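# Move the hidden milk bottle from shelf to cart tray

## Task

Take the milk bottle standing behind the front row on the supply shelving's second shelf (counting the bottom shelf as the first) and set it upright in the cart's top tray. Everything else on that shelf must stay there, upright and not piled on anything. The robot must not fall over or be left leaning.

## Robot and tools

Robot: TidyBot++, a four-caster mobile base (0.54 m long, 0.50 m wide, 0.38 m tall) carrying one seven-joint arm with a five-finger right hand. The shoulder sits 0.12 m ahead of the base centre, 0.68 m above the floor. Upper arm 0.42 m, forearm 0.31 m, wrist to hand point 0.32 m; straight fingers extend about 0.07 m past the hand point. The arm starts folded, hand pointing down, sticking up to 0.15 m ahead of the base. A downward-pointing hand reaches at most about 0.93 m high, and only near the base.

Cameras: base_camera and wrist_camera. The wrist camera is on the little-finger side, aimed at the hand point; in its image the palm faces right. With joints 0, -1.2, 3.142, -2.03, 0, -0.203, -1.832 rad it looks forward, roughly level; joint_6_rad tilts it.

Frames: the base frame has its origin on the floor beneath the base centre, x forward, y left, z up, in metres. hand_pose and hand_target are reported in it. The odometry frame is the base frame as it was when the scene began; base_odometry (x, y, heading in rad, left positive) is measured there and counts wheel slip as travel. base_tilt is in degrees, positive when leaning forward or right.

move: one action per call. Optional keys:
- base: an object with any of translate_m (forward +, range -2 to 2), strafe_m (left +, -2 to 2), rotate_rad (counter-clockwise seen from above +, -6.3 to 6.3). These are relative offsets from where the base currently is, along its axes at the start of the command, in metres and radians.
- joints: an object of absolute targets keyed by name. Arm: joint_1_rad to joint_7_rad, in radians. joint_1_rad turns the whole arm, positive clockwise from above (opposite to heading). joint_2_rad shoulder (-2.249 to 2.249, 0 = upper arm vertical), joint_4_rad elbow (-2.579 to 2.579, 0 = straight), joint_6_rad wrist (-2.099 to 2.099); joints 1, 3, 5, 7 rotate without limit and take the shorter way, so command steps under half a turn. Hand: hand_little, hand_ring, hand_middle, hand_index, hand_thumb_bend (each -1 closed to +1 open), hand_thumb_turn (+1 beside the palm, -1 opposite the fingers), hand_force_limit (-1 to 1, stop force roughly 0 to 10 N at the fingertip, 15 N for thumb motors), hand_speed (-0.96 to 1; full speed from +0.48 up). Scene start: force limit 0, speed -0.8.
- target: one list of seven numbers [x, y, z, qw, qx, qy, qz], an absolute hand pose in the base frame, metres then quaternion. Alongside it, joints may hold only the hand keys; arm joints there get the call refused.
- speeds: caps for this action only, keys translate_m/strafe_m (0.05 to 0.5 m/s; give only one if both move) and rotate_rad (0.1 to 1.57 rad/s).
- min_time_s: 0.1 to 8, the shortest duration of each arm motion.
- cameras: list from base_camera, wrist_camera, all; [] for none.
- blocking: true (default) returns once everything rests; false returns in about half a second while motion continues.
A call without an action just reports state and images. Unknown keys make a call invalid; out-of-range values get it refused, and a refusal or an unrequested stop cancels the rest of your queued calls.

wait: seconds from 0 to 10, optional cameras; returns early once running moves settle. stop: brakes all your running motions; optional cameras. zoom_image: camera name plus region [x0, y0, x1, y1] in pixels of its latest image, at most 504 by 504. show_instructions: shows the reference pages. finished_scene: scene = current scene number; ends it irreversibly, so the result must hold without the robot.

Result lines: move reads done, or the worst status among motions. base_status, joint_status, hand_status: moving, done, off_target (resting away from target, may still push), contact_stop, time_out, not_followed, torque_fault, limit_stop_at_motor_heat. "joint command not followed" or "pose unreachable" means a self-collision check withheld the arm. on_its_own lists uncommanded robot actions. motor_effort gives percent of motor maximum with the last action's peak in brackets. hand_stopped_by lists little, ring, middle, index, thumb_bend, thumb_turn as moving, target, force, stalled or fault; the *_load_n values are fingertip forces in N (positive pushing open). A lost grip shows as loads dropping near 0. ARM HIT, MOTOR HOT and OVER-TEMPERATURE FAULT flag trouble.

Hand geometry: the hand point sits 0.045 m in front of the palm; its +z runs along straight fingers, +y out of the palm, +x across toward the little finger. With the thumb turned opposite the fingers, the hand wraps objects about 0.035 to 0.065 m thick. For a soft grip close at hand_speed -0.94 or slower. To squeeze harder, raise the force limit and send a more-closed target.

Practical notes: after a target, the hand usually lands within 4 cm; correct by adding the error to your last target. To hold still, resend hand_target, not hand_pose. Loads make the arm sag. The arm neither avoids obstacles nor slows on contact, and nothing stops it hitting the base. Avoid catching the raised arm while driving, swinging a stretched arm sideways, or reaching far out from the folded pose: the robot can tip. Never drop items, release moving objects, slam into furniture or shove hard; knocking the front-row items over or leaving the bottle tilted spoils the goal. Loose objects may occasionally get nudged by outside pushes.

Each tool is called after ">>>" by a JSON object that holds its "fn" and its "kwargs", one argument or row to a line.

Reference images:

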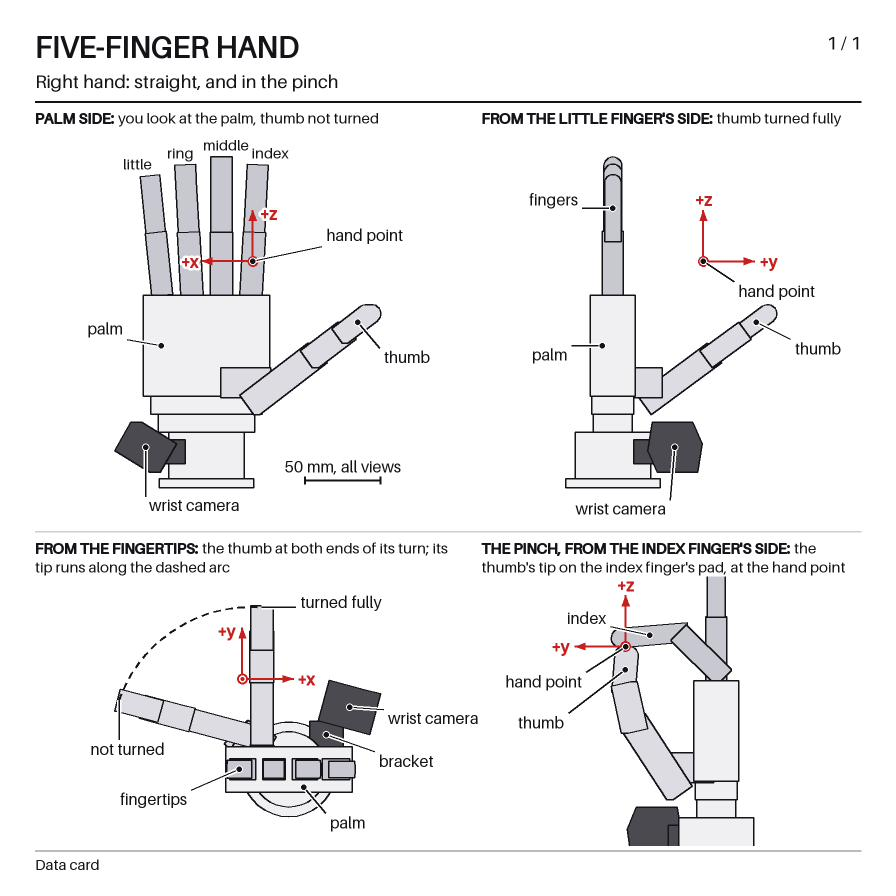

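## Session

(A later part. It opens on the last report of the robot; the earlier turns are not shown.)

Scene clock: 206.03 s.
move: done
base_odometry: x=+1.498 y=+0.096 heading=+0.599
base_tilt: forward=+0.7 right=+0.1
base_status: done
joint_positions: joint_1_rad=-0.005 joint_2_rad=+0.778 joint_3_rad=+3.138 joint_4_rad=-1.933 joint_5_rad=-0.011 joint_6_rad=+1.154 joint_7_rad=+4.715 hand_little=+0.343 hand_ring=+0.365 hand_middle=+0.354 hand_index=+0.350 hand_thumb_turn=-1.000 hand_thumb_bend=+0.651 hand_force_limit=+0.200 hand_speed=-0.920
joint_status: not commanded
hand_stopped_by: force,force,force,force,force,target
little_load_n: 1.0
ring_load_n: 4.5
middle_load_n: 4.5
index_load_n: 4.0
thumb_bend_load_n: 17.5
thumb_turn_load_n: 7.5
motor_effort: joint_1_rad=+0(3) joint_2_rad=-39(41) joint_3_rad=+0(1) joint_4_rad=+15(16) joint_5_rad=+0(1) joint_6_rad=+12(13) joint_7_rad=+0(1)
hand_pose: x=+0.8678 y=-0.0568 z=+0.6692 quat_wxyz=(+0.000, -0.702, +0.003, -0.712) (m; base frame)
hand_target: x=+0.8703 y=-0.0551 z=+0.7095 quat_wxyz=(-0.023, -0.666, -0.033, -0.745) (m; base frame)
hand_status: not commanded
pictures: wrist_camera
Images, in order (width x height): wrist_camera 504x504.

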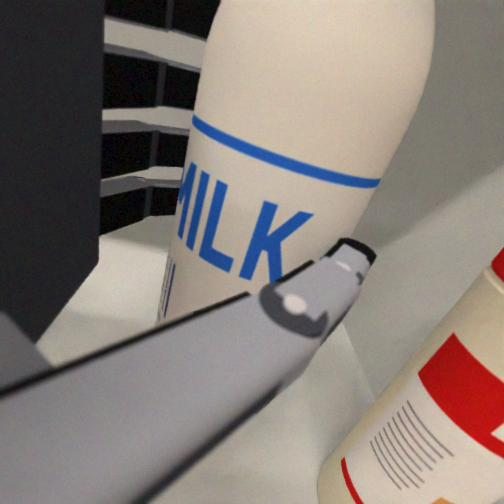

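>>> {"fn": "move", "kwargs": {
  "joints": {"joint_2_rad":0.86,"joint_6_rad":1.34},
  "min_time_s": 2,
  "cameras": []
}}

>>> {"fn": "move", "kwargs": {
  "joints": {"joint_2_rad":0.89,"joint_6_rad":1.37},
  "min_time_s": 1,
  "cameras": []
}}

>>> {"fn": "move", "kwargs": {
  "joints": {"joint_2_rad":0.92,"joint_6_rad":1.40},
  "min_time_s": 1,
  "cameras": ["wrist_camera"]
}}

Scene clock: 209.87 s.
move: done
base_odometry: x=+1.498 y=+0.096 heading=+0.599
base_tilt: forward=+0.7 right=+0.1
base_status: not commanded
joint_positions: joint_1_rad=-0.005 joint_2_rad=+0.857 joint_3_rad=+3.138 joint_4_rad=-1.933 joint_5_rad=-0.011 joint_6_rad=+1.243 joint_7_rad=+4.715 hand_little=+0.343 hand_ring=+0.365 hand_middle=+0.354 hand_index=+0.350 hand_thumb_turn=-1.000 hand_thumb_bend=+0.651 hand_force_limit=+0.200 hand_speed=-0.920
joint_status: all done
hand_stopped_by: force,force,force,force,force,target
little_load_n: 0.5
ring_load_n: 4.5
middle_load_n: 4.5
index_load_n: 4.0
thumb_bend_load_n: 17.5
thumb_turn_load_n: 7.5
motor_effort: joint_1_rad=-1(1) joint_2_rad=-40(40) joint_3_rad=+0(0) joint_4_rad=+14(15) joint_5_rad=+0(1) joint_6_rad=+12(14) joint_7_rad=-1(1)
hand_pose: x=+0.8678 y=-0.0570 z=+0.6388 quat_wxyz=(+0.000, -0.699, +0.002, -0.716) (m; base frame)
hand_target: x=+0.8701 y=-0.0549 z=+0.6741 quat_wxyz=(-0.022, -0.662, -0.032, -0.748) (m; base frame)
hand_status: not commanded
pictures: none
No camera images: "cameras" was empty.

Scene clock: 211.17 s.
move: done
base_odometry: x=+1.498 y=+0.096 heading=+0.599
base_tilt: forward=+0.7 right=+0.1
base_status: not commanded
joint_positions: joint_1_rad=-0.005 joint_2_rad=+0.887 joint_3_rad=+3.138 joint_4_rad=-1.933 joint_5_rad=-0.011 joint_6_rad=+1.274 joint_7_rad=+4.715 hand_little=+0.343 hand_ring=+0.365 hand_middle=+0.354 hand_index=+0.350 hand_thumb_turn=-1.000 hand_thumb_bend=+0.651 hand_force_limit=+0.200 hand_speed=-0.920
joint_status: all done
hand_stopped_by: force,force,force,force,force,target
little_load_n: 0.5
ring_load_n: 4.5
middle_load_n: 4.5
index_load_n: 4.0
thumb_bend_load_n: 17.0
thumb_turn_load_n: 7.5
motor_effort: joint_1_rad=-1(1) joint_2_rad=-40(41) joint_3_rad=+0(0) joint_4_rad=+13(14) joint_5_rad=+0(1) joint_6_rad=+12(13) joint_7_rad=+0(1)
hand_pose: x=+0.8671 y=-0.0571 z=+0.6267 quat_wxyz=(+0.000, -0.698, +0.002, -0.716) (m; base frame)
hand_target: x=+0.8693 y=-0.0548 z=+0.6613 quat_wxyz=(-0.022, -0.662, -0.032, -0.748) (m; base frame)
hand_status: not commanded
pictures: none
No camera images: "cameras" was empty.

Scene clock: 212.43 s.
move: done
base_odometry: x=+1.498 y=+0.096 heading=+0.599
base_tilt: forward=+0.7 right=+0.1
base_status: not commanded
joint_positions: joint_1_rad=-0.005 joint_2_rad=+0.916 joint_3_rad=+3.138 joint_4_rad=-1.933 joint_5_rad=-0.011 joint_6_rad=+1.303 joint_7_rad=+4.715 hand_little=+0.343 hand_ring=+0.365 hand_middle=+0.354 hand_index=+0.350 hand_thumb_turn=-1.000 hand_thumb_bend=+0.651 hand_force_limit=+0.200 hand_speed=-0.920
joint_status: all done
hand_stopped_by: force,force,force,force,force,target
little_load_n: 0.5
ring_load_n: 4.5
middle_load_n: 4.5
index_load_n: 4.0
thumb_bend_load_n: 17.5
thumb_turn_load_n: 7.5
motor_effort: joint_1_rad=+0(1) joint_2_rad=-40(41) joint_3_rad=+0(0) joint_4_rad=+13(13) joint_5_rad=+0(1) joint_6_rad=+12(13) joint_7_rad=+0(1)
hand_pose: x=+0.8659 y=-0.0572 z=+0.6140 quat_wxyz=(-0.001, -0.698, +0.002, -0.716) (m; base frame)
hand_target: x=+0.8682 y=-0.0548 z=+0.6485 quat_wxyz=(-0.021, -0.662, -0.032, -0.748) (m; base frame)
hand_status: not commanded
pictures: wrist_camera
Images, in order (width x height): wrist_camera 504x504.

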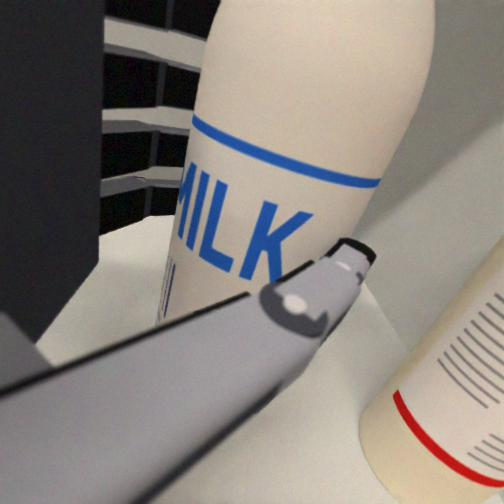

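>>> {"fn": "move", "kwargs": {
  "joints": {"joint_2_rad":0.935,"joint_6_rad":1.415},
  "min_time_s": 1,
  "cameras": []
}}

>>> {"fn": "move", "kwargs": {
  "joints": {"joint_2_rad":0.95,"joint_6_rad":1.43},
  "min_time_s": 1,
  "cameras": []
}}

>>> {"fn": "move", "kwargs": {
  "joints": {"joint_2_rad":0.965,"joint_6_rad":1.445},
  "min_time_s": 1,
  "cameras": ["wrist_camera"]
}}

Scene clock: 214.87 s.
move: done
base_odometry: x=+1.498 y=+0.096 heading=+0.599
base_tilt: forward=+0.7 right=+0.1
base_status: not commanded
joint_positions: joint_1_rad=-0.005 joint_2_rad=+0.930 joint_3_rad=+3.138 joint_4_rad=-1.933 joint_5_rad=-0.011 joint_6_rad=+1.319 joint_7_rad=+4.715 hand_little=+0.343 hand_ring=+0.365 hand_middle=+0.354 hand_index=+0.350 hand_thumb_turn=-1.000 hand_thumb_bend=+0.651 hand_force_limit=+0.200 hand_speed=-0.920
joint_status: all done
hand_stopped_by: force,force,force,force,force,target
little_load_n: 0.5
ring_load_n: 4.5
middle_load_n: 4.5
index_load_n: 4.0
thumb_bend_load_n: 17.5
thumb_turn_load_n: 7.5
motor_effort: joint_1_rad=+0(1) joint_2_rad=-40(41) joint_3_rad=+0(0) joint_4_rad=+12(13) joint_5_rad=-1(1) joint_6_rad=+12(14) joint_7_rad=+0(1)
hand_pose: x=+0.8652 y=-0.0572 z=+0.6085 quat_wxyz=(-0.001, -0.698, +0.002, -0.716) (m; base frame)
hand_target: x=+0.8674 y=-0.0548 z=+0.6421 quat_wxyz=(-0.021, -0.662, -0.032, -0.748) (m; base frame)
hand_status: not commanded
pictures: none
No camera images: "cameras" was empty.

Scene clock: 216.17 s.
move: done
base_odometry: x=+1.498 y=+0.096 heading=+0.599
base_tilt: forward=+0.7 right=+0.1
base_status: not commanded
joint_positions: joint_1_rad=-0.005 joint_2_rad=+0.942 joint_3_rad=+3.138 joint_4_rad=-1.933 joint_5_rad=-0.011 joint_6_rad=+1.336 joint_7_rad=+4.715 hand_little=+0.343 hand_ring=+0.365 hand_middle=+0.354 hand_index=+0.350 hand_thumb_turn=-1.000 hand_thumb_bend=+0.651 hand_force_limit=+0.200 hand_speed=-0.920
joint_status: all done
hand_stopped_by: force,force,force,force,force,target
little_load_n: 1.0
ring_load_n: 5.0
middle_load_n: 4.5
index_load_n: 3.5
thumb_bend_load_n: 17.5
thumb_turn_load_n: 7.5
motor_effort: joint_1_rad=+0(1) joint_2_rad=-40(41) joint_3_rad=+0(0) joint_4_rad=+12(13) joint_5_rad=+0(1) joint_6_rad=+12(13) joint_7_rad=+0(1)
hand_pose: x=+0.8647 y=-0.0572 z=+0.6053 quat_wxyz=(-0.001, -0.696, +0.002, -0.718) (m; base frame)
hand_target: x=+0.8666 y=-0.0547 z=+0.6357 quat_wxyz=(-0.021, -0.662, -0.032, -0.748) (m; base frame)
hand_status: not commanded
pictures: none
No camera images: "cameras" was empty.

Scene clock: 217.47 s.
move: done
base_odometry: x=+1.498 y=+0.096 heading=+0.599
base_tilt: forward=+0.7 right=+0.1
base_status: not commanded
joint_positions: joint_1_rad=-0.005 joint_2_rad=+0.952 joint_3_rad=+3.138 joint_4_rad=-1.933 joint_5_rad=-0.011 joint_6_rad=+1.358 joint_7_rad=+4.715 hand_little=+0.343 hand_ring=+0.365 hand_middle=+0.354 hand_index=+0.350 hand_thumb_turn=-1.000 hand_thumb_bend=+0.651 hand_force_limit=+0.200 hand_speed=-0.920
joint_status: all done
hand_stopped_by: force,force,force,force,force,target
little_load_n: 1.0
ring_load_n: 5.0
middle_load_n: 4.5
index_load_n: 3.5
thumb_bend_load_n: 17.5
thumb_turn_load_n: 6.5
motor_effort: joint_1_rad=+0(1) joint_2_rad=-39(40) joint_3_rad=+0(0) joint_4_rad=+11(12) joint_5_rad=-1(1) joint_6_rad=+11(13) joint_7_rad=-1(1)
hand_pose: x=+0.8644 y=-0.0573 z=+0.6053 quat_wxyz=(-0.001, -0.691, +0.002, -0.723) (m; base frame)
hand_target: x=+0.8657 y=-0.0547 z=+0.6293 quat_wxyz=(-0.021, -0.662, -0.032, -0.748) (m; base frame)
hand_status: not commanded
pictures: wrist_camera
Images, in order (width x height): wrist_camera 504x504.

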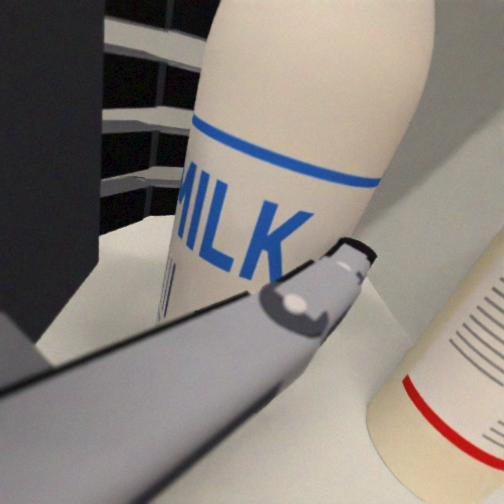

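>>> {"fn": "move", "kwargs": {
  "joints": {"hand_speed":-0.85,"hand_little":0.45,"hand_ring":0.45,"hand_middle":0.45,"hand_index":0.45,"hand_thumb_bend":0.75},
  "cameras": []
}}

>>> {"fn": "move", "kwargs": {
  "joints": {"hand_speed":-0.5,"hand_little":1,"hand_ring":1,"hand_middle":1,"hand_index":1,"hand_thumb_bend":1},
  "cameras": ["wrist_camera"]
}}

Scene clock: 219.33 s.
move: done
base_odometry: x=+1.498 y=+0.096 heading=+0.599
base_tilt: forward=+0.7 right=+0.1
base_status: not commanded
joint_positions: joint_1_rad=-0.005 joint_2_rad=+0.952 joint_3_rad=+3.138 joint_4_rad=-1.933 joint_5_rad=-0.011 joint_6_rad=+1.395 joint_7_rad=+4.717 hand_little=+0.450 hand_ring=+0.450 hand_middle=+0.450 hand_index=+0.450 hand_thumb_turn=-1.000 hand_thumb_bend=+0.750 hand_force_limit=+0.200 hand_speed=-0.850
joint_status: all done
hand_stopped_by: target,target,target,target,target,target
little_load_n: 0.0
ring_load_n: 0.0
middle_load_n: 0.0
index_load_n: 0.0
thumb_bend_load_n: 0.0
thumb_turn_load_n: 0.0
motor_effort: joint_1_rad=+0(1) joint_2_rad=-34(39) joint_3_rad=+0(1) joint_4_rad=+9(12) joint_5_rad=+0(1) joint_6_rad=+7(11) joint_7_rad=-1(2)
hand_pose: x=+0.8648 y=-0.0574 z=+0.6174 quat_wxyz=(-0.001, -0.678, +0.002, -0.735) (m; base frame)
hand_target: x=+0.8657 y=-0.0547 z=+0.6293 quat_wxyz=(-0.021, -0.662, -0.032, -0.748) (m; base frame)
hand_status: not commanded
pictures: none
No camera images: "cameras" was empty.

Scene clock: 220.20 s.
move: done
base_odometry: x=+1.498 y=+0.096 heading=+0.599
base_tilt: forward=+0.7 right=+0.1
base_status: not commanded
joint_positions: joint_1_rad=-0.005 joint_2_rad=+0.952 joint_3_rad=+3.138 joint_4_rad=-1.933 joint_5_rad=-0.011 joint_6_rad=+1.395 joint_7_rad=+4.717 hand_little=+1.000 hand_ring=+1.000 hand_middle=+1.000 hand_index=+1.000 hand_thumb_turn=-1.000 hand_thumb_bend=+1.000 hand_force_limit=+0.200 hand_speed=-0.500
joint_status: all done
hand_stopped_by: target,target,target,target,target,target
little_load_n: 0.0
ring_load_n: 0.0
middle_load_n: 0.5
index_load_n: 0.0
thumb_bend_load_n: 0.0
thumb_turn_load_n: 0.0
motor_effort: joint_1_rad=-1(1) joint_2_rad=-34(34) joint_3_rad=+0(0) joint_4_rad=+8(9) joint_5_rad=+0(1) joint_6_rad=+7(7) joint_7_rad=-1(2)
hand_pose: x=+0.8648 y=-0.0574 z=+0.6174 quat_wxyz=(-0.001, -0.678, +0.002, -0.735) (m; base frame)
hand_target: x=+0.8657 y=-0.0547 z=+0.6293 quat_wxyz=(-0.021, -0.662, -0.032, -0.748) (m; base frame)
hand_status: not commanded
pictures: wrist_camera
Images, in order (width x height): wrist_camera 504x504.

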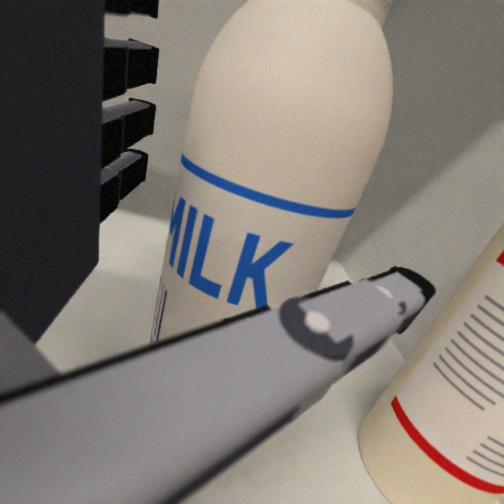

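>>> {"fn": "move", "kwargs": {
  "joints": {"joint_2_rad":0.84,"joint_6_rad":1.24},
  "min_time_s": 1.5,
  "cameras": ["wrist_camera"]
}}

Scene clock: 222.77 s.
move: done
base_odometry: x=+1.498 y=+0.096 heading=+0.599
base_tilt: forward=+0.7 right=+0.1
base_status: not commanded
joint_positions: joint_1_rad=-0.005 joint_2_rad=+0.891 joint_3_rad=+3.138 joint_4_rad=-1.933 joint_5_rad=-0.011 joint_6_rad=+1.282 joint_7_rad=+4.717 hand_little=+1.000 hand_ring=+1.000 hand_middle=+1.000 hand_index=+1.000 hand_thumb_turn=-1.000 hand_thumb_bend=+1.000 hand_force_limit=+0.200 hand_speed=-0.500
joint_status: all done
hand_stopped_by: target,target,target,target,target,target
little_load_n: 0.0
ring_load_n: 0.0
middle_load_n: -0.5
index_load_n: 0.0
thumb_bend_load_n: 0.0
thumb_turn_load_n: 0.0
motor_effort: joint_1_rad=+0(1) joint_2_rad=-34(35) joint_3_rad=+0(1) joint_4_rad=+10(10) joint_5_rad=+0(1) joint_6_rad=+7(8) joint_7_rad=-1(2)
hand_pose: x=+0.8670 y=-0.0571 z=+0.6260 quat_wxyz=(-0.001, -0.697, +0.002, -0.717) (m; base frame)
hand_target: x=+0.8704 y=-0.0551 z=+0.6568 quat_wxyz=(-0.022, -0.692, -0.034, -0.721) (m; base frame)
hand_status: not commanded
pictures: wrist_camera
Images, in order (width x height): wrist_camera 504x504.

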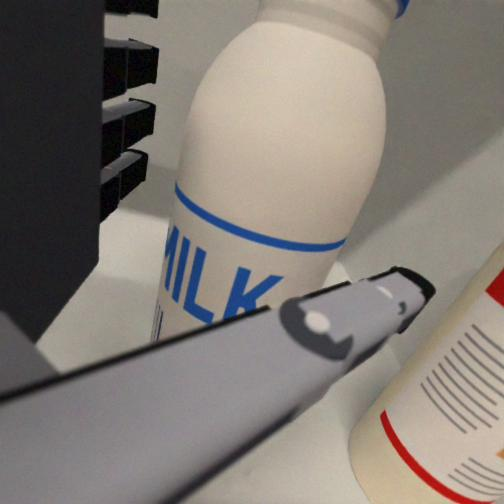

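>>> {"fn": "move", "kwargs": {
  "joints": {"joint_2_rad":0.79,"joint_6_rad":1.19},
  "min_time_s": 1.5,
  "cameras": ["wrist_camera"]
}}

Scene clock: 225.30 s.
move: done
base_odometry: x=+1.498 y=+0.096 heading=+0.599
base_tilt: forward=+0.7 right=+0.1
base_status: not commanded
joint_positions: joint_1_rad=-0.005 joint_2_rad=+0.844 joint_3_rad=+3.138 joint_4_rad=-1.933 joint_5_rad=-0.011 joint_6_rad=+1.232 joint_7_rad=+4.717 hand_little=+1.000 hand_ring=+1.000 hand_middle=+1.000 hand_index=+1.000 hand_thumb_turn=-1.000 hand_thumb_bend=+1.000 hand_force_limit=+0.200 hand_speed=-0.500
joint_status: all done
hand_stopped_by: target,target,target,target,target,target
little_load_n: 0.0
ring_load_n: 0.0
middle_load_n: 0.0
index_load_n: 0.0
thumb_bend_load_n: 0.0
thumb_turn_load_n: 0.5
motor_effort: joint_1_rad=+0(1) joint_2_rad=-33(35) joint_3_rad=+0(1) joint_4_rad=+10(10) joint_5_rad=+0(1) joint_6_rad=+7(9) joint_7_rad=-2(2)
hand_pose: x=+0.8681 y=-0.0570 z=+0.6454 quat_wxyz=(-0.001, -0.698, +0.002, -0.716) (m; base frame)
hand_target: x=+0.8705 y=-0.0553 z=+0.6783 quat_wxyz=(-0.022, -0.692, -0.034, -0.721) (m; base frame)
hand_status: not commanded
pictures: wrist_camera
Images, in order (width x height): wrist_camera 504x504.

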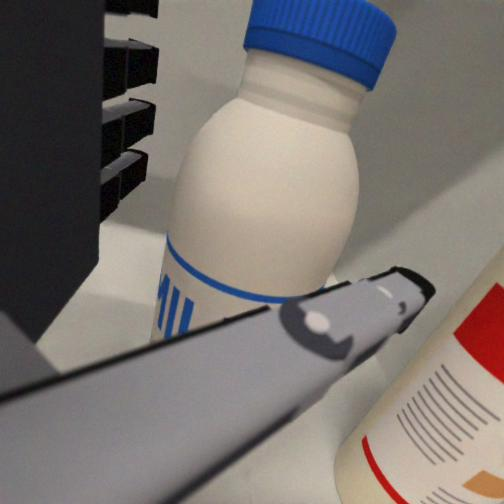

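>>> {"fn": "move", "kwargs": {
  "joints": {"hand_speed":-0.7,"hand_force_limit":-0.4,"hand_little":0.45,"hand_ring":0.45,"hand_middle":0.45,"hand_index":0.45,"hand_thumb_bend":0.7},
  "cameras": []
}}

>>> {"fn": "move", "kwargs": {
  "joints": {"hand_speed":-0.9,"hand_force_limit":0.0,"hand_little":-1,"hand_ring":-1,"hand_middle":-1,"hand_index":-1,"hand_thumb_bend":-1},
  "cameras": ["wrist_camera"]
}}

Scene clock: 227.83 s.
move: done
base_odometry: x=+1.498 y=+0.096 heading=+0.599
base_tilt: forward=+0.7 right=+0.1
base_status: not commanded
joint_positions: joint_1_rad=-0.005 joint_2_rad=+0.844 joint_3_rad=+3.138 joint_4_rad=-1.933 joint_5_rad=-0.011 joint_6_rad=+1.232 joint_7_rad=+4.717 hand_little=+0.450 hand_ring=+0.450 hand_middle=+0.450 hand_index=+0.450 hand_thumb_turn=-1.000 hand_thumb_bend=+0.700 hand_force_limit=-0.400 hand_speed=-0.700
joint_status: all done
hand_stopped_by: target,target,target,target,target,target
little_load_n: 0.0
ring_load_n: 0.0
middle_load_n: 0.0
index_load_n: -0.5
thumb_bend_load_n: 0.0
thumb_turn_load_n: 0.0
motor_effort: joint_1_rad=+0(1) joint_2_rad=-33(34) joint_3_rad=+0(1) joint_4_rad=+10(10) joint_5_rad=-1(1) joint_6_rad=+7(7) joint_7_rad=-1(2)
hand_pose: x=+0.8681 y=-0.0570 z=+0.6452 quat_wxyz=(-0.001, -0.698, +0.002, -0.716) (m; base frame)
hand_target: x=+0.8705 y=-0.0553 z=+0.6783 quat_wxyz=(-0.022, -0.692, -0.034, -0.721) (m; base frame)
hand_status: not commanded
pictures: none
No camera images: "cameras" was empty.

Scene clock: 234.87 s.
move: off_target
base_odometry: x=+1.498 y=+0.096 heading=+0.599
base_tilt: forward=+0.7 right=+0.1
base_status: not commanded
joint_positions: joint_1_rad=-0.004 joint_2_rad=+0.843 joint_3_rad=+3.138 joint_4_rad=-1.933 joint_5_rad=-0.011 joint_6_rad=+1.230 joint_7_rad=+4.717 hand_little=+0.163 hand_ring=+0.238 hand_middle=+0.332 hand_index=+0.340 hand_thumb_turn=-1.000 hand_thumb_bend=+0.656 hand_force_limit=+0.000 hand_speed=-0.900
joint_status: hand_little off_target (ended at +0.163, target -1.000); hand_ring off_target (ended at +0.238, target -1.000); hand_middle off_target (ended at +0.332, target -1.000); hand_index off_target (ended at +0.340, target -1.000); hand_thumb_bend off_target (ended at +0.656, target -1.000); the others done
hand_stopped_by: force,force,force,force,force,target
little_load_n: 8.0
ring_load_n: 3.5
middle_load_n: 4.5
index_load_n: 1.0
thumb_bend_load_n: 19.0
thumb_turn_load_n: 4.5
motor_effort: joint_1_rad=+0(2) joint_2_rad=-33(34) joint_3_rad=+0(1) joint_4_rad=+10(11) joint_5_rad=-1(2) joint_6_rad=+7(8) joint_7_rad=-2(2)
hand_pose: x=+0.8680 y=-0.0577 z=+0.6456 quat_wxyz=(-0.001, -0.698, +0.002, -0.716) (m; base frame)
hand_target: x=+0.8705 y=-0.0553 z=+0.6783 quat_wxyz=(-0.022, -0.692, -0.034, -0.721) (m; base frame)
hand_status: not commanded
pictures: wrist_camera
Images, in order (width x height): wrist_camera 504x504.

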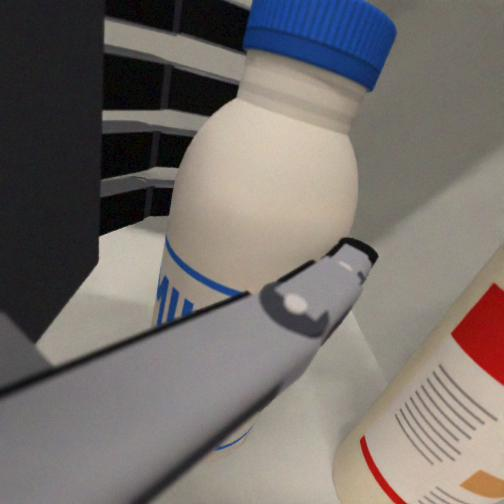

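>>> {"fn": "move", "kwargs": {
  "joints": {"joint_2_rad":0.70,"joint_6_rad":1.15},
  "min_time_s": 2,
  "cameras": ["wrist_camera"]
}}

Scene clock: 239.97 s.
move: done
base_odometry: x=+1.498 y=+0.096 heading=+0.599
base_tilt: forward=+0.7 right=+0.1
base_status: not commanded
joint_positions: joint_1_rad=-0.004 joint_2_rad=+0.796 joint_3_rad=+3.138 joint_4_rad=-1.933 joint_5_rad=-0.011 joint_6_rad=+1.159 joint_7_rad=+4.717 hand_little=+0.163 hand_ring=+0.238 hand_middle=+0.332 hand_index=+0.340 hand_thumb_turn=-1.000 hand_thumb_bend=+0.656 hand_force_limit=+0.000 hand_speed=-0.900
joint_status: all done
hand_stopped_by: force,force,force,force,force,target
little_load_n: 4.0
ring_load_n: 2.0
middle_load_n: 5.0
index_load_n: 3.5
thumb_bend_load_n: 18.0
thumb_turn_load_n: 8.0
motor_effort: joint_1_rad=-1(1) joint_2_rad=-39(40) joint_3_rad=+0(1) joint_4_rad=+14(15) joint_5_rad=+0(1) joint_6_rad=+12(14) joint_7_rad=+0(2)
hand_pose: x=+0.8676 y=-0.0576 z=+0.6574 quat_wxyz=(-0.001, -0.707, +0.002, -0.707) (m; base frame)
hand_target: x=+0.8681 y=-0.0554 z=+0.7329 quat_wxyz=(-0.023, -0.674, -0.033, -0.738) (m; base frame)
hand_status: not commanded
pictures: wrist_camera
Images, in order (width x height): wrist_camera 504x504.

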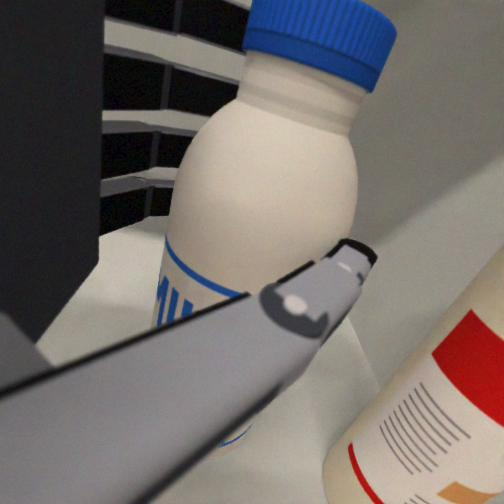

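>>> {"fn": "move", "kwargs": {
  "joints": {"joint_2_rad":0.66,"joint_6_rad":1.15},
  "min_time_s": 1.5,
  "cameras": []
}}

>>> {"fn": "move", "kwargs": {
  "base": {"translate_m":-0.33},
  "speeds": {"translate_m":0.15},
  "cameras": []
}}

>>> {"fn": "move", "kwargs": {
  "base": {"translate_m":-0.3,"strafe_m":0.4},
  "speeds": {"translate_m":0.25},
  "joints": {"joint_2_rad":0.35,"joint_4_rad":-1.77,"joint_6_rad":0.66},
  "min_time_s": 3,
  "cameras": ["all"]
}}

Scene clock: 243.30 s.
move: done
base_odometry: x=+1.498 y=+0.096 heading=+0.599
base_tilt: forward=+0.7 right=+0.1
base_status: not commanded
joint_positions: joint_1_rad=-0.004 joint_2_rad=+0.757 joint_3_rad=+3.138 joint_4_rad=-1.933 joint_5_rad=-0.011 joint_6_rad=+1.159 joint_7_rad=+4.717 hand_little=+0.163 hand_ring=+0.238 hand_middle=+0.332 hand_index=+0.340 hand_thumb_turn=-1.000 hand_thumb_bend=+0.656 hand_force_limit=+0.000 hand_speed=-0.900
joint_status: all done
hand_stopped_by: force,force,force,force,force,target
little_load_n: 4.0
ring_load_n: 2.5
middle_load_n: 5.0
index_load_n: 3.0
thumb_bend_load_n: 18.0
thumb_turn_load_n: 8.0
motor_effort: joint_1_rad=-1(1) joint_2_rad=-39(40) joint_3_rad=+0(0) joint_4_rad=+15(15) joint_5_rad=+0(1) joint_6_rad=+12(13) joint_7_rad=+0(1)
hand_pose: x=+0.8680 y=-0.0576 z=+0.6871 quat_wxyz=(-0.001, -0.693, +0.002, -0.721) (m; base frame)
hand_target: x=+0.8655 y=-0.0554 z=+0.7628 quat_wxyz=(-0.024, -0.659, -0.033, -0.751) (m; base frame)
hand_status: not commanded
pictures: none
No camera images: "cameras" was empty.

Scene clock: 246.13 s.
move: done
base_odometry: x=+1.225 y=-0.090 heading=+0.599
base_tilt: forward=+0.7 right=+0.1
base_status: done
joint_positions: joint_1_rad=-0.004 joint_2_rad=+0.751 joint_3_rad=+3.138 joint_4_rad=-1.935 joint_5_rad=-0.011 joint_6_rad=+1.157 joint_7_rad=+4.717 hand_little=+0.163 hand_ring=+0.238 hand_middle=+0.332 hand_index=+0.341 hand_thumb_turn=-1.000 hand_thumb_bend=+0.656 hand_force_limit=+0.000 hand_speed=-0.900
joint_status: not commanded
hand_stopped_by: force,force,force,force,force,target
little_load_n: 2.5
ring_load_n: 1.5
middle_load_n: 4.5
index_load_n: 4.0
thumb_bend_load_n: 17.5
thumb_turn_load_n: 6.5
motor_effort: joint_1_rad=+0(2) joint_2_rad=-39(40) joint_3_rad=+0(1) joint_4_rad=+15(16) joint_5_rad=+0(1) joint_6_rad=+12(13) joint_7_rad=+0(1)
hand_pose: x=+0.8672 y=-0.0576 z=+0.6896 quat_wxyz=(-0.001, -0.692, +0.002, -0.722) (m; base frame)
hand_target: x=+0.8655 y=-0.0554 z=+0.7628 quat_wxyz=(-0.024, -0.659, -0.033, -0.751) (m; base frame)
hand_status: not commanded
pictures: none
No camera images: "cameras" was empty.

Scene clock: 249.77 s.
move: off_target
base_odometry: x=+0.751 y=+0.071 heading=+0.599
base_tilt: forward=+0.7 right=+0.1
base_status: done
joint_positions: joint_1_rad=-0.002 joint_2_rad=+0.439 joint_3_rad=+3.138 joint_4_rad=-1.833 joint_5_rad=-0.011 joint_6_rad=+0.670 joint_7_rad=+4.717 hand_little=+0.163 hand_ring=+0.238 hand_middle=+0.332 hand_index=+0.341 hand_thumb_turn=-1.000 hand_thumb_bend=+0.656 hand_force_limit=+0.000 hand_speed=-0.900
joint_status: joint_4_rad off_target (ended at -1.833, target -1.770); the others done
hand_stopped_by: force,force,force,force,force,target
little_load_n: 2.5
ring_load_n: 2.0
middle_load_n: 4.5
index_load_n: 4.5
thumb_bend_load_n: 17.0
thumb_turn_load_n: 6.5
motor_effort: joint_1_rad=+0(3) joint_2_rad=-35(40) joint_3_rad=+0(2) joint_4_rad=+20(21) joint_5_rad=+0(1) joint_6_rad=+12(14) joint_7_rad=+0(1)
hand_pose: x=+0.8589 y=-0.0572 z=+0.8191 quat_wxyz=(+0.001, -0.718, +0.002, -0.696) (m; base frame)
hand_target: x=+0.8551 y=-0.0576 z=+0.9233 quat_wxyz=(-0.028, -0.666, -0.033, -0.745) (m; base frame)
hand_status: not commanded
pictures: base_camera, wrist_camera
Images, in order (width x height): base_camera 644x364, wrist_camera 504x504.

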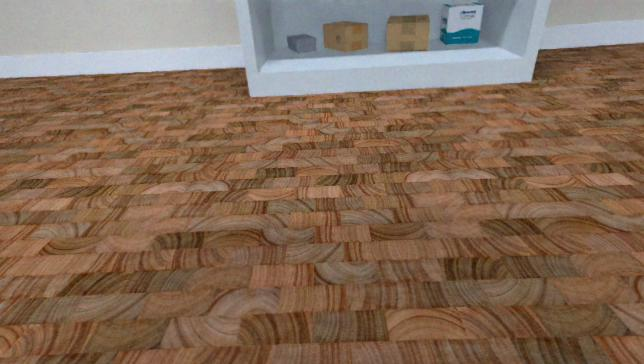

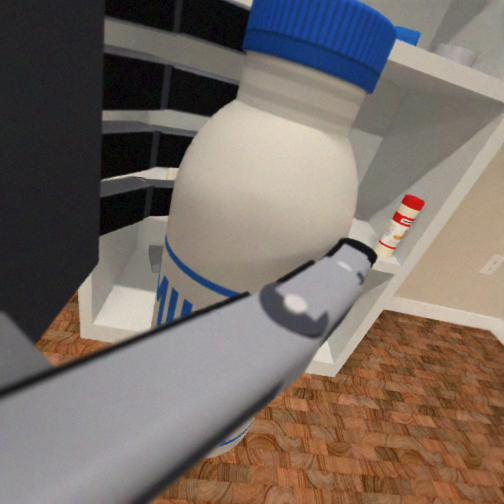

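>>> {"fn": "move", "kwargs": {
  "base": {"rotate_rad":-1.569},
  "speeds": {"rotate_rad":0.6},
  "joints": {"joint_2_rad":0.28,"joint_4_rad":-1.77,"joint_6_rad":0.66},
  "min_time_s": 2,
  "cameras": []
}}

>>> {"fn": "move", "kwargs": {
  "base": {"translate_m":0.25,"strafe_m":-0.5},
  "speeds": {"translate_m":0.25},
  "cameras": ["all"]
}}

Scene clock: 254.60 s.
move: off_target
base_odometry: x=+0.751 y=+0.071 heading=-0.969
base_tilt: forward=+0.7 right=+0.1
base_status: done
joint_positions: joint_1_rad=+0.002 joint_2_rad=+0.372 joint_3_rad=+3.144 joint_4_rad=-1.832 joint_5_rad=-0.011 joint_6_rad=+0.669 joint_7_rad=+4.717 hand_little=+0.163 hand_ring=+0.238 hand_middle=+0.332 hand_index=+0.341 hand_thumb_turn=-1.000 hand_thumb_bend=+0.656 hand_force_limit=+0.000 hand_speed=-0.900
joint_status: joint_4_rad off_target (ended at -1.832, target -1.770); the others done
hand_stopped_by: force,force,force,force,force,target
little_load_n: 2.5
ring_load_n: 1.5
middle_load_n: 4.5
index_load_n: 4.0
thumb_bend_load_n: 17.0
thumb_turn_load_n: 6.5
motor_effort: joint_1_rad=+0(5) joint_2_rad=-33(36) joint_3_rad=+0(3) joint_4_rad=+21(21) joint_5_rad=+0(2) joint_6_rad=+12(13) joint_7_rad=+0(1)
hand_pose: x=+0.8476 y=-0.0636 z=+0.8685 quat_wxyz=(-0.003, -0.694, +0.005, -0.720) (m; base frame)
hand_target: x=+0.8364 y=-0.0576 z=+0.9742 quat_wxyz=(-0.030, -0.640, -0.032, -0.767) (m; base frame)
hand_status: not commanded
pictures: none
No camera images: "cameras" was empty.

Scene clock: 257.70 s.
move: done
base_odometry: x=+0.481 y=-0.418 heading=-0.970
base_tilt: forward=+0.7 right=+0.1
base_status: done
joint_positions: joint_1_rad=+0.002 joint_2_rad=+0.366 joint_3_rad=+3.144 joint_4_rad=-1.831 joint_5_rad=-0.011 joint_6_rad=+0.667 joint_7_rad=+4.717 hand_little=+0.163 hand_ring=+0.238 hand_middle=+0.332 hand_index=+0.341 hand_thumb_turn=-1.000 hand_thumb_bend=+0.656 hand_force_limit=+0.000 hand_speed=-0.900
joint_status: not commanded
hand_stopped_by: force,force,force,force,force,target
little_load_n: 2.5
ring_load_n: 2.0
middle_load_n: 5.0
index_load_n: 4.0
thumb_bend_load_n: 17.5
thumb_turn_load_n: 6.5
motor_effort: joint_1_rad=+0(4) joint_2_rad=-33(35) joint_3_rad=+0(3) joint_4_rad=+21(22) joint_5_rad=+0(1) joint_6_rad=+12(13) joint_7_rad=-1(1)
hand_pose: x=+0.8466 y=-0.0633 z=+0.8726 quat_wxyz=(-0.002, -0.692, +0.005, -0.721) (m; base frame)
hand_target: x=+0.8364 y=-0.0576 z=+0.9742 quat_wxyz=(-0.030, -0.640, -0.032, -0.767) (m; base frame)
hand_status: not commanded
pictures: base_camera, wrist_camera
Images, in order (width x height): base_camera 644x364, wrist_camera 504x504.

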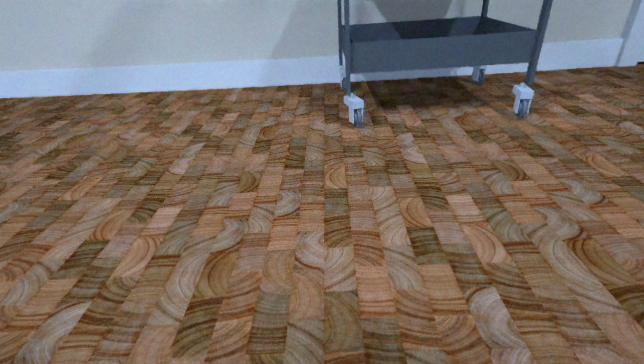

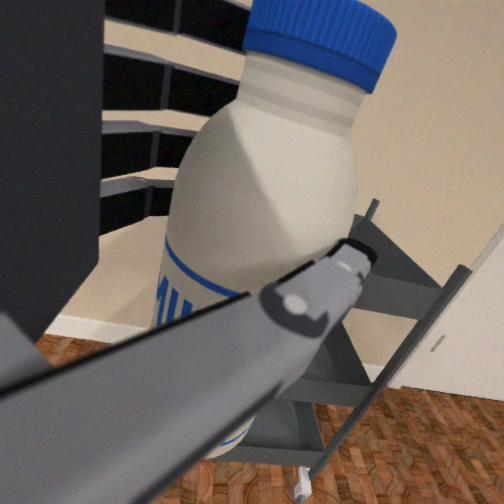

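>>> {"fn": "move", "kwargs": {
  "base": {"translate_m":0.2,"strafe_m":-0.22},
  "speeds": {"translate_m":0.25},
  "cameras": ["all"]
}}

Scene clock: 263.80 s.
move: done
base_odometry: x=+0.412 y=-0.708 heading=-0.970
base_tilt: forward=+0.7 right=+0.1
base_status: done
joint_positions: joint_1_rad=+0.001 joint_2_rad=+0.363 joint_3_rad=+3.144 joint_4_rad=-1.831 joint_5_rad=-0.011 joint_6_rad=+0.666 joint_7_rad=+4.717 hand_little=+0.163 hand_ring=+0.238 hand_middle=+0.332 hand_index=+0.341 hand_thumb_turn=-1.000 hand_thumb_bend=+0.656 hand_force_limit=+0.000 hand_speed=-0.900
joint_status: not commanded
hand_stopped_by: force,force,force,force,force,target
little_load_n: 3.0
ring_load_n: 1.5
middle_load_n: 4.5
index_load_n: 4.0
thumb_bend_load_n: 17.5
thumb_turn_load_n: 6.5
motor_effort: joint_1_rad=+0(2) joint_2_rad=-33(35) joint_3_rad=+0(1) joint_4_rad=+21(22) joint_5_rad=+1(1) joint_6_rad=+12(13) joint_7_rad=+0(1)
hand_pose: x=+0.8462 y=-0.0629 z=+0.8748 quat_wxyz=(-0.002, -0.692, +0.005, -0.722) (m; base frame)
hand_target: x=+0.8364 y=-0.0576 z=+0.9742 quat_wxyz=(-0.030, -0.640, -0.032, -0.767) (m; base frame)
hand_status: not commanded
pictures: base_camera, wrist_camera
Images, in order (width x height): base_camera 644x364, wrist_camera 504x504.

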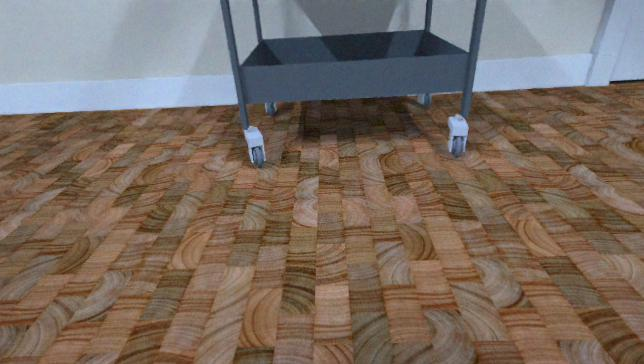

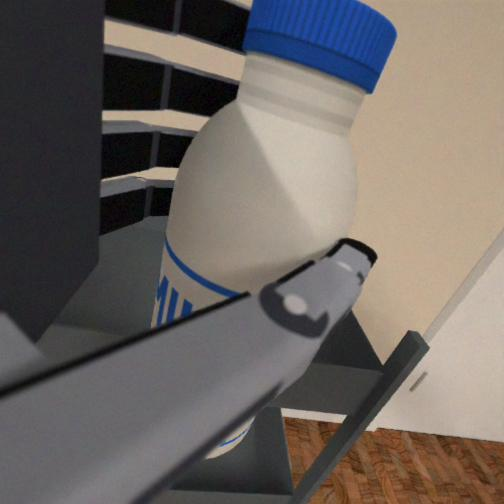

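>>> {"fn": "move", "kwargs": {
  "base": {"translate_m":0.23},
  "speeds": {"translate_m":0.12},
  "cameras": ["all"]
}}

Scene clock: 268.20 s.
move: done
base_odometry: x=+0.542 y=-0.898 heading=-0.970
base_tilt: forward=+0.7 right=+0.1
base_status: done
joint_positions: joint_1_rad=+0.001 joint_2_rad=+0.358 joint_3_rad=+3.144 joint_4_rad=-1.829 joint_5_rad=-0.011 joint_6_rad=+0.665 joint_7_rad=+4.717 hand_little=+0.163 hand_ring=+0.238 hand_middle=+0.332 hand_index=+0.341 hand_thumb_turn=-1.000 hand_thumb_bend=+0.656 hand_force_limit=+0.000 hand_speed=-0.900
joint_status: not commanded
hand_stopped_by: force,force,force,force,force,target
little_load_n: 2.5
ring_load_n: 1.5
middle_load_n: 4.5
index_load_n: 4.0
thumb_bend_load_n: 18.0
thumb_turn_load_n: 6.5
motor_effort: joint_1_rad=-1(1) joint_2_rad=-33(36) joint_3_rad=+0(1) joint_4_rad=+21(22) joint_5_rad=+1(1) joint_6_rad=+12(13) joint_7_rad=+0(1)
hand_pose: x=+0.8455 y=-0.0629 z=+0.8791 quat_wxyz=(-0.002, -0.690, +0.005, -0.724) (m; base frame)
hand_target: x=+0.8364 y=-0.0576 z=+0.9742 quat_wxyz=(-0.030, -0.640, -0.032, -0.767) (m; base frame)
hand_status: not commanded
pictures: base_camera, wrist_camera
Images, in order (width x height): base_camera 644x364, wrist_camera 504x504.

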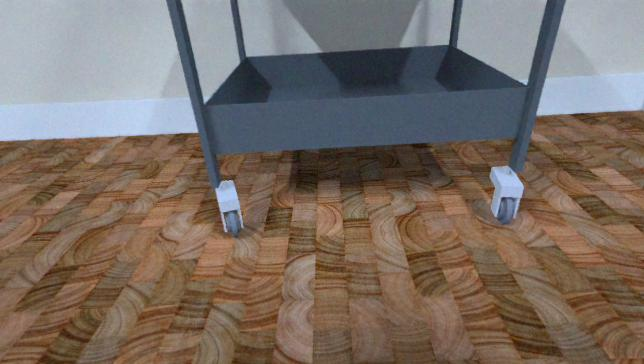

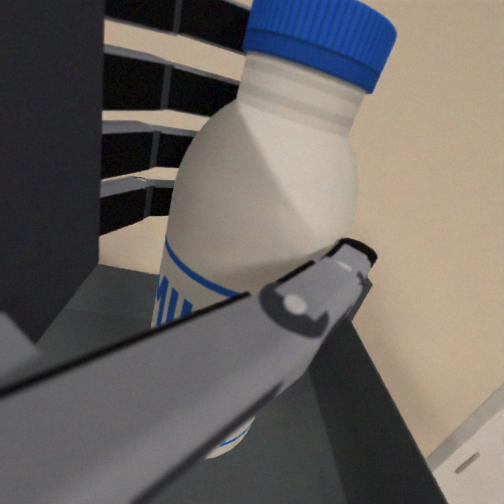

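>>> {"fn": "move", "kwargs": {
  "joints": {"joint_2_rad":0.47,"joint_4_rad":-1.90,"joint_6_rad":0.94},
  "min_time_s": 3,
  "cameras": ["wrist_camera"]
}}

Scene clock: 274.20 s.
move: done
base_odometry: x=+0.542 y=-0.898 heading=-0.970
base_tilt: forward=+0.7 right=+0.1
base_status: not commanded
joint_positions: joint_1_rad=+0.001 joint_2_rad=+0.471 joint_3_rad=+3.144 joint_4_rad=-1.898 joint_5_rad=-0.011 joint_6_rad=+0.844 joint_7_rad=+4.717 hand_little=+0.163 hand_ring=+0.238 hand_middle=+0.332 hand_index=+0.341 hand_thumb_turn=-1.000 hand_thumb_bend=+0.656 hand_force_limit=+0.000 hand_speed=-0.900
joint_status: all done
hand_stopped_by: force,force,force,force,force,target
little_load_n: 2.5
ring_load_n: 1.5
middle_load_n: 5.0
index_load_n: 4.0
thumb_bend_load_n: 17.5
thumb_turn_load_n: 6.5
motor_effort: joint_1_rad=+0(1) joint_2_rad=-35(36) joint_3_rad=+0(0) joint_4_rad=+19(22) joint_5_rad=+0(1) joint_6_rad=+12(14) joint_7_rad=+0(1)
hand_pose: x=+0.8519 y=-0.0633 z=+0.8156 quat_wxyz=(-0.003, -0.691, +0.005, -0.723) (m; base frame)
hand_target: x=+0.8522 y=-0.0562 z=+0.8514 quat_wxyz=(-0.026, -0.655, -0.033, -0.755) (m; base frame)
hand_status: not commanded
pictures: wrist_camera
Images, in order (width x height): wrist_camera 504x504.

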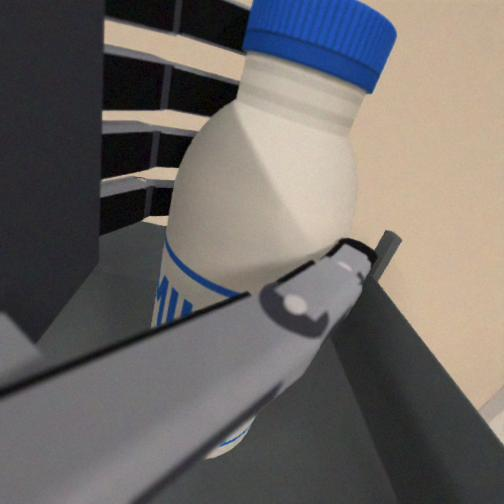

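>>> {"fn": "move", "kwargs": {
  "joints": {"joint_2_rad":0.555,"joint_4_rad":-1.957,"joint_6_rad":1.075},
  "min_time_s": 2.5,
  "cameras": ["wrist_camera"]
}}

Scene clock: 277.70 s.
move: done
base_odometry: x=+0.542 y=-0.898 heading=-0.970
base_tilt: forward=+0.7 right=+0.1
base_status: not commanded
joint_positions: joint_1_rad=+0.001 joint_2_rad=+0.540 joint_3_rad=+3.144 joint_4_rad=-1.948 joint_5_rad=-0.011 joint_6_rad=+0.986 joint_7_rad=+4.717 hand_little=+0.163 hand_ring=+0.238 hand_middle=+0.332 hand_index=+0.341 hand_thumb_turn=-1.000 hand_thumb_bend=+0.656 hand_force_limit=+0.000 hand_speed=-0.900
joint_status: all done
hand_stopped_by: force,force,force,force,force,target
little_load_n: 2.5
ring_load_n: 1.5
middle_load_n: 4.5
index_load_n: 4.0
thumb_bend_load_n: 17.5
thumb_turn_load_n: 6.5
motor_effort: joint_1_rad=+0(1) joint_2_rad=-34(36) joint_3_rad=+0(0) joint_4_rad=+17(20) joint_5_rad=+0(1) joint_6_rad=+11(13) joint_7_rad=+0(1)
hand_pose: x=+0.8492 y=-0.0636 z=+0.7844 quat_wxyz=(-0.004, -0.682, +0.004, -0.731) (m; base frame)
hand_target: x=+0.8495 y=-0.0557 z=+0.8028 quat_wxyz=(-0.025, -0.657, -0.033, -0.752) (m; base frame)
hand_status: not commanded
pictures: wrist_camera
Images, in order (width x height): wrist_camera 504x504.

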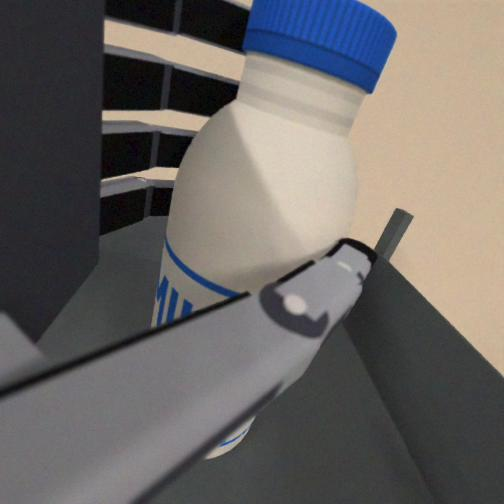

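>>> {"fn": "move", "kwargs": {
  "joints": {"joint_2_rad":0.61,"joint_4_rad":-1.975,"joint_6_rad":1.10},
  "min_time_s": 2,
  "cameras": []
}}

>>> {"fn": "move", "kwargs": {
  "joints": {"joint_2_rad":0.635,"joint_4_rad":-1.985,"joint_6_rad":1.13},
  "min_time_s": 1,
  "cameras": ["wrist_camera"]
}}

Scene clock: 281.17 s.
move: done
base_odometry: x=+0.542 y=-0.898 heading=-0.970
base_tilt: forward=+0.7 right=+0.1
base_status: not commanded
joint_positions: joint_1_rad=+0.001 joint_2_rad=+0.554 joint_3_rad=+3.144 joint_4_rad=-1.951 joint_5_rad=-0.011 joint_6_rad=+1.038 joint_7_rad=+4.717 hand_little=+0.163 hand_ring=+0.238 hand_middle=+0.332 hand_index=+0.341 hand_thumb_turn=-1.000 hand_thumb_bend=+0.656 hand_force_limit=+0.000 hand_speed=-0.900
joint_status: all done
hand_stopped_by: force,force,force,force,force,target
little_load_n: 2.5
ring_load_n: 1.5
middle_load_n: 4.5
index_load_n: 3.5
thumb_bend_load_n: 17.5
thumb_turn_load_n: 6.5
motor_effort: joint_1_rad=+0(1) joint_2_rad=-26(34) joint_3_rad=+0(0) joint_4_rad=+14(17) joint_5_rad=+0(1) joint_6_rad=+8(11) joint_7_rad=-1(1)
hand_pose: x=+0.8500 y=-0.0637 z=+0.7895 quat_wxyz=(-0.004, -0.669, +0.004, -0.743) (m; base frame)
hand_target: x=+0.8503 y=-0.0556 z=+0.7616 quat_wxyz=(-0.024, -0.675, -0.034, -0.736) (m; base frame)
hand_status: not commanded
pictures: none
No camera images: "cameras" was empty.

Scene clock: 282.47 s.
move: done
base_odometry: x=+0.542 y=-0.898 heading=-0.970
base_tilt: forward=+0.7 right=+0.1
base_status: not commanded
joint_positions: joint_1_rad=+0.001 joint_2_rad=+0.562 joint_3_rad=+3.144 joint_4_rad=-1.958 joint_5_rad=-0.011 joint_6_rad=+1.079 joint_7_rad=+4.717 hand_little=+0.163 hand_ring=+0.238 hand_middle=+0.332 hand_index=+0.341 hand_thumb_turn=-1.000 hand_thumb_bend=+0.656 hand_force_limit=+0.000 hand_speed=-0.900
joint_status: all done
hand_stopped_by: force,force,force,force,force,target
little_load_n: 3.0
ring_load_n: 1.5
middle_load_n: 5.0
index_load_n: 3.5
thumb_bend_load_n: 17.5
thumb_turn_load_n: 6.5
motor_effort: joint_1_rad=-1(2) joint_2_rad=-23(26) joint_3_rad=+0(1) joint_4_rad=+13(15) joint_5_rad=+0(1) joint_6_rad=+7(8) joint_7_rad=-1(1)
hand_pose: x=+0.8487 y=-0.0638 z=+0.7933 quat_wxyz=(-0.004, -0.660, +0.004, -0.751) (m; base frame)
hand_target: x=+0.8494 y=-0.0555 z=+0.7482 quat_wxyz=(-0.023, -0.677, -0.034, -0.735) (m; base frame)
hand_status: not commanded
pictures: wrist_camera
Images, in order (width x height): wrist_camera 504x504.

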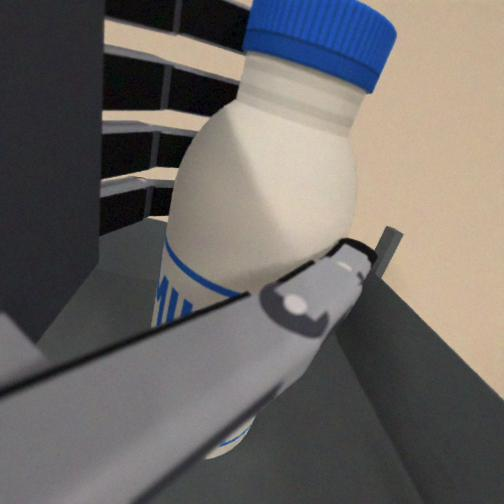

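>>> {"fn": "move", "kwargs": {
  "joints": {"joint_2_rad":0.44,"joint_4_rad":-1.94,"joint_6_rad":0.96},
  "min_time_s": 2,
  "cameras": ["wrist_camera"]
}}

Scene clock: 290.13 s.
move: done
base_odometry: x=+0.542 y=-0.898 heading=-0.970
base_tilt: forward=+0.7 right=+0.1
base_status: not commanded
joint_positions: joint_1_rad=+0.001 joint_2_rad=+0.529 joint_3_rad=+3.144 joint_4_rad=-1.959 joint_5_rad=-0.011 joint_6_rad=+0.971 joint_7_rad=+4.717 hand_little=+0.163 hand_ring=+0.238 hand_middle=+0.332 hand_index=+0.341 hand_thumb_turn=-1.000 hand_thumb_bend=+0.656 hand_force_limit=+0.000 hand_speed=-0.900
joint_status: all done
hand_stopped_by: force,force,force,force,force,target
little_load_n: 3.0
ring_load_n: 1.5
middle_load_n: 4.5
index_load_n: 4.0
thumb_bend_load_n: 17.5
thumb_turn_load_n: 6.5
motor_effort: joint_1_rad=+0(2) joint_2_rad=-34(35) joint_3_rad=+0(1) joint_4_rad=+17(17) joint_5_rad=+0(1) joint_6_rad=+12(13) joint_7_rad=+0(1)
hand_pose: x=+0.8452 y=-0.0636 z=+0.7818 quat_wxyz=(-0.004, -0.688, +0.004, -0.726) (m; base frame)
hand_target: x=+0.8384 y=-0.0561 z=+0.8580 quat_wxyz=(-0.026, -0.651, -0.033, -0.758) (m; base frame)
hand_status: not commanded
pictures: wrist_camera
Images, in order (width x height): wrist_camera 504x504.

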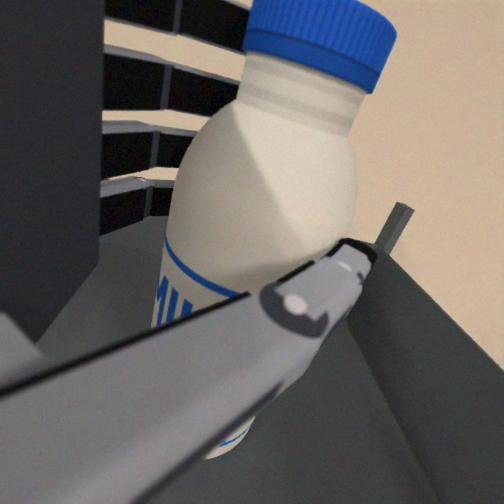

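>>> {"fn": "move", "kwargs": {
  "base": {"translate_m":-0.035},
  "speeds": {"translate_m":0.1},
  "joints": {"joint_6_rad":1.0},
  "cameras": []
}}

>>> {"fn": "move", "kwargs": {
  "joints": {"joint_2_rad":0.575,"joint_4_rad":-1.96,"joint_6_rad":1.06},
  "min_time_s": 2,
  "cameras": ["wrist_camera"]
}}

Scene clock: 292.00 s.
move: done
base_odometry: x=+0.522 y=-0.869 heading=-0.970
base_tilt: forward=+0.7 right=+0.1
base_status: done
joint_positions: joint_1_rad=+0.001 joint_2_rad=+0.524 joint_3_rad=+3.144 joint_4_rad=-1.959 joint_5_rad=-0.011 joint_6_rad=+0.976 joint_7_rad=+4.717 hand_little=+0.163 hand_ring=+0.238 hand_middle=+0.332 hand_index=+0.341 hand_thumb_turn=-1.000 hand_thumb_bend=+0.656 hand_force_limit=+0.000 hand_speed=-0.900
joint_status: all done
hand_stopped_by: force,force,force,force,force,target
little_load_n: 2.5
ring_load_n: 1.5
middle_load_n: 4.5
index_load_n: 4.0
thumb_bend_load_n: 17.5
thumb_turn_load_n: 6.5
motor_effort: joint_1_rad=-1(1) joint_2_rad=-36(38) joint_3_rad=+0(1) joint_4_rad=+18(19) joint_5_rad=+1(1) joint_6_rad=+12(13) joint_7_rad=+0(1)
hand_pose: x=+0.8448 y=-0.0636 z=+0.7870 quat_wxyz=(-0.004, -0.684, +0.004, -0.729) (m; base frame)
hand_target: x=+0.8373 y=-0.0559 z=+0.8709 quat_wxyz=(-0.026, -0.636, -0.032, -0.771) (m; base frame)
hand_status: not commanded
pictures: none
No camera images: "cameras" was empty.

Scene clock: 294.30 s.
move: done
base_odometry: x=+0.522 y=-0.869 heading=-0.970
base_tilt: forward=+0.7 right=+0.1
base_status: not commanded
joint_positions: joint_1_rad=+0.001 joint_2_rad=+0.549 joint_3_rad=+3.144 joint_4_rad=-1.959 joint_5_rad=-0.011 joint_6_rad=+0.992 joint_7_rad=+4.717 hand_little=+0.163 hand_ring=+0.238 hand_middle=+0.332 hand_index=+0.340 hand_thumb_turn=-1.000 hand_thumb_bend=+0.656 hand_force_limit=+0.000 hand_speed=-0.900
joint_status: all done
hand_stopped_by: force,force,force,force,force,target
little_load_n: 5.5
ring_load_n: 2.5
middle_load_n: 4.5
index_load_n: 2.0
thumb_bend_load_n: 18.0
thumb_turn_load_n: 3.5
motor_effort: joint_1_rad=-1(1) joint_2_rad=-31(36) joint_3_rad=+0(0) joint_4_rad=+15(19) joint_5_rad=+0(1) joint_6_rad=+9(14) joint_7_rad=-1(1)
hand_pose: x=+0.8473 y=-0.0637 z=+0.7747 quat_wxyz=(-0.004, -0.687, +0.004, -0.726) (m; base frame)
hand_target: x=+0.8511 y=-0.0557 z=+0.7817 quat_wxyz=(-0.024, -0.672, -0.034, -0.740) (m; base frame)
hand_status: not commanded
pictures: wrist_camera
Images, in order (width x height): wrist_camera 504x504.

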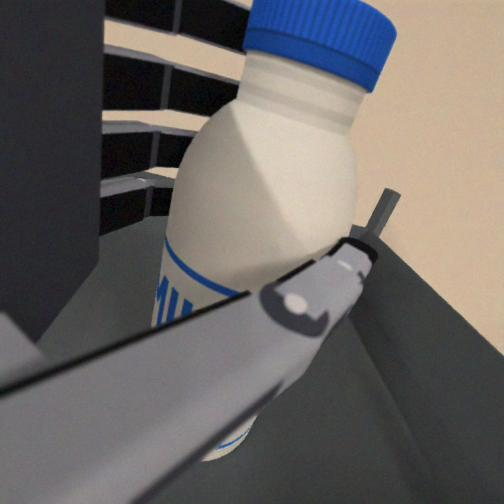

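>>> {"fn": "zoom_image", "kwargs": {
  "camera": "wrist_camera",
  "region": [204, 200, 504, 500]
}}

Scaled by 1.680 from the camera's 504x504 image, which has a finer 720x720 frame.

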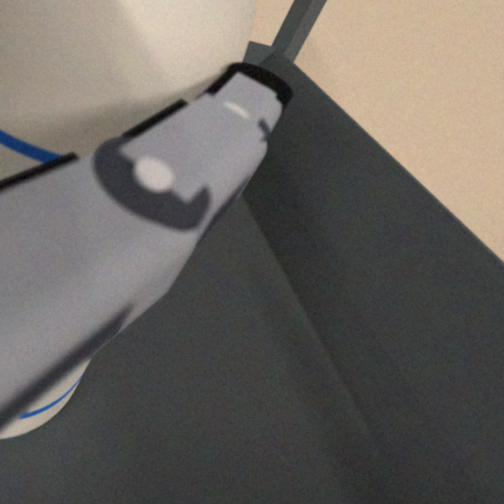

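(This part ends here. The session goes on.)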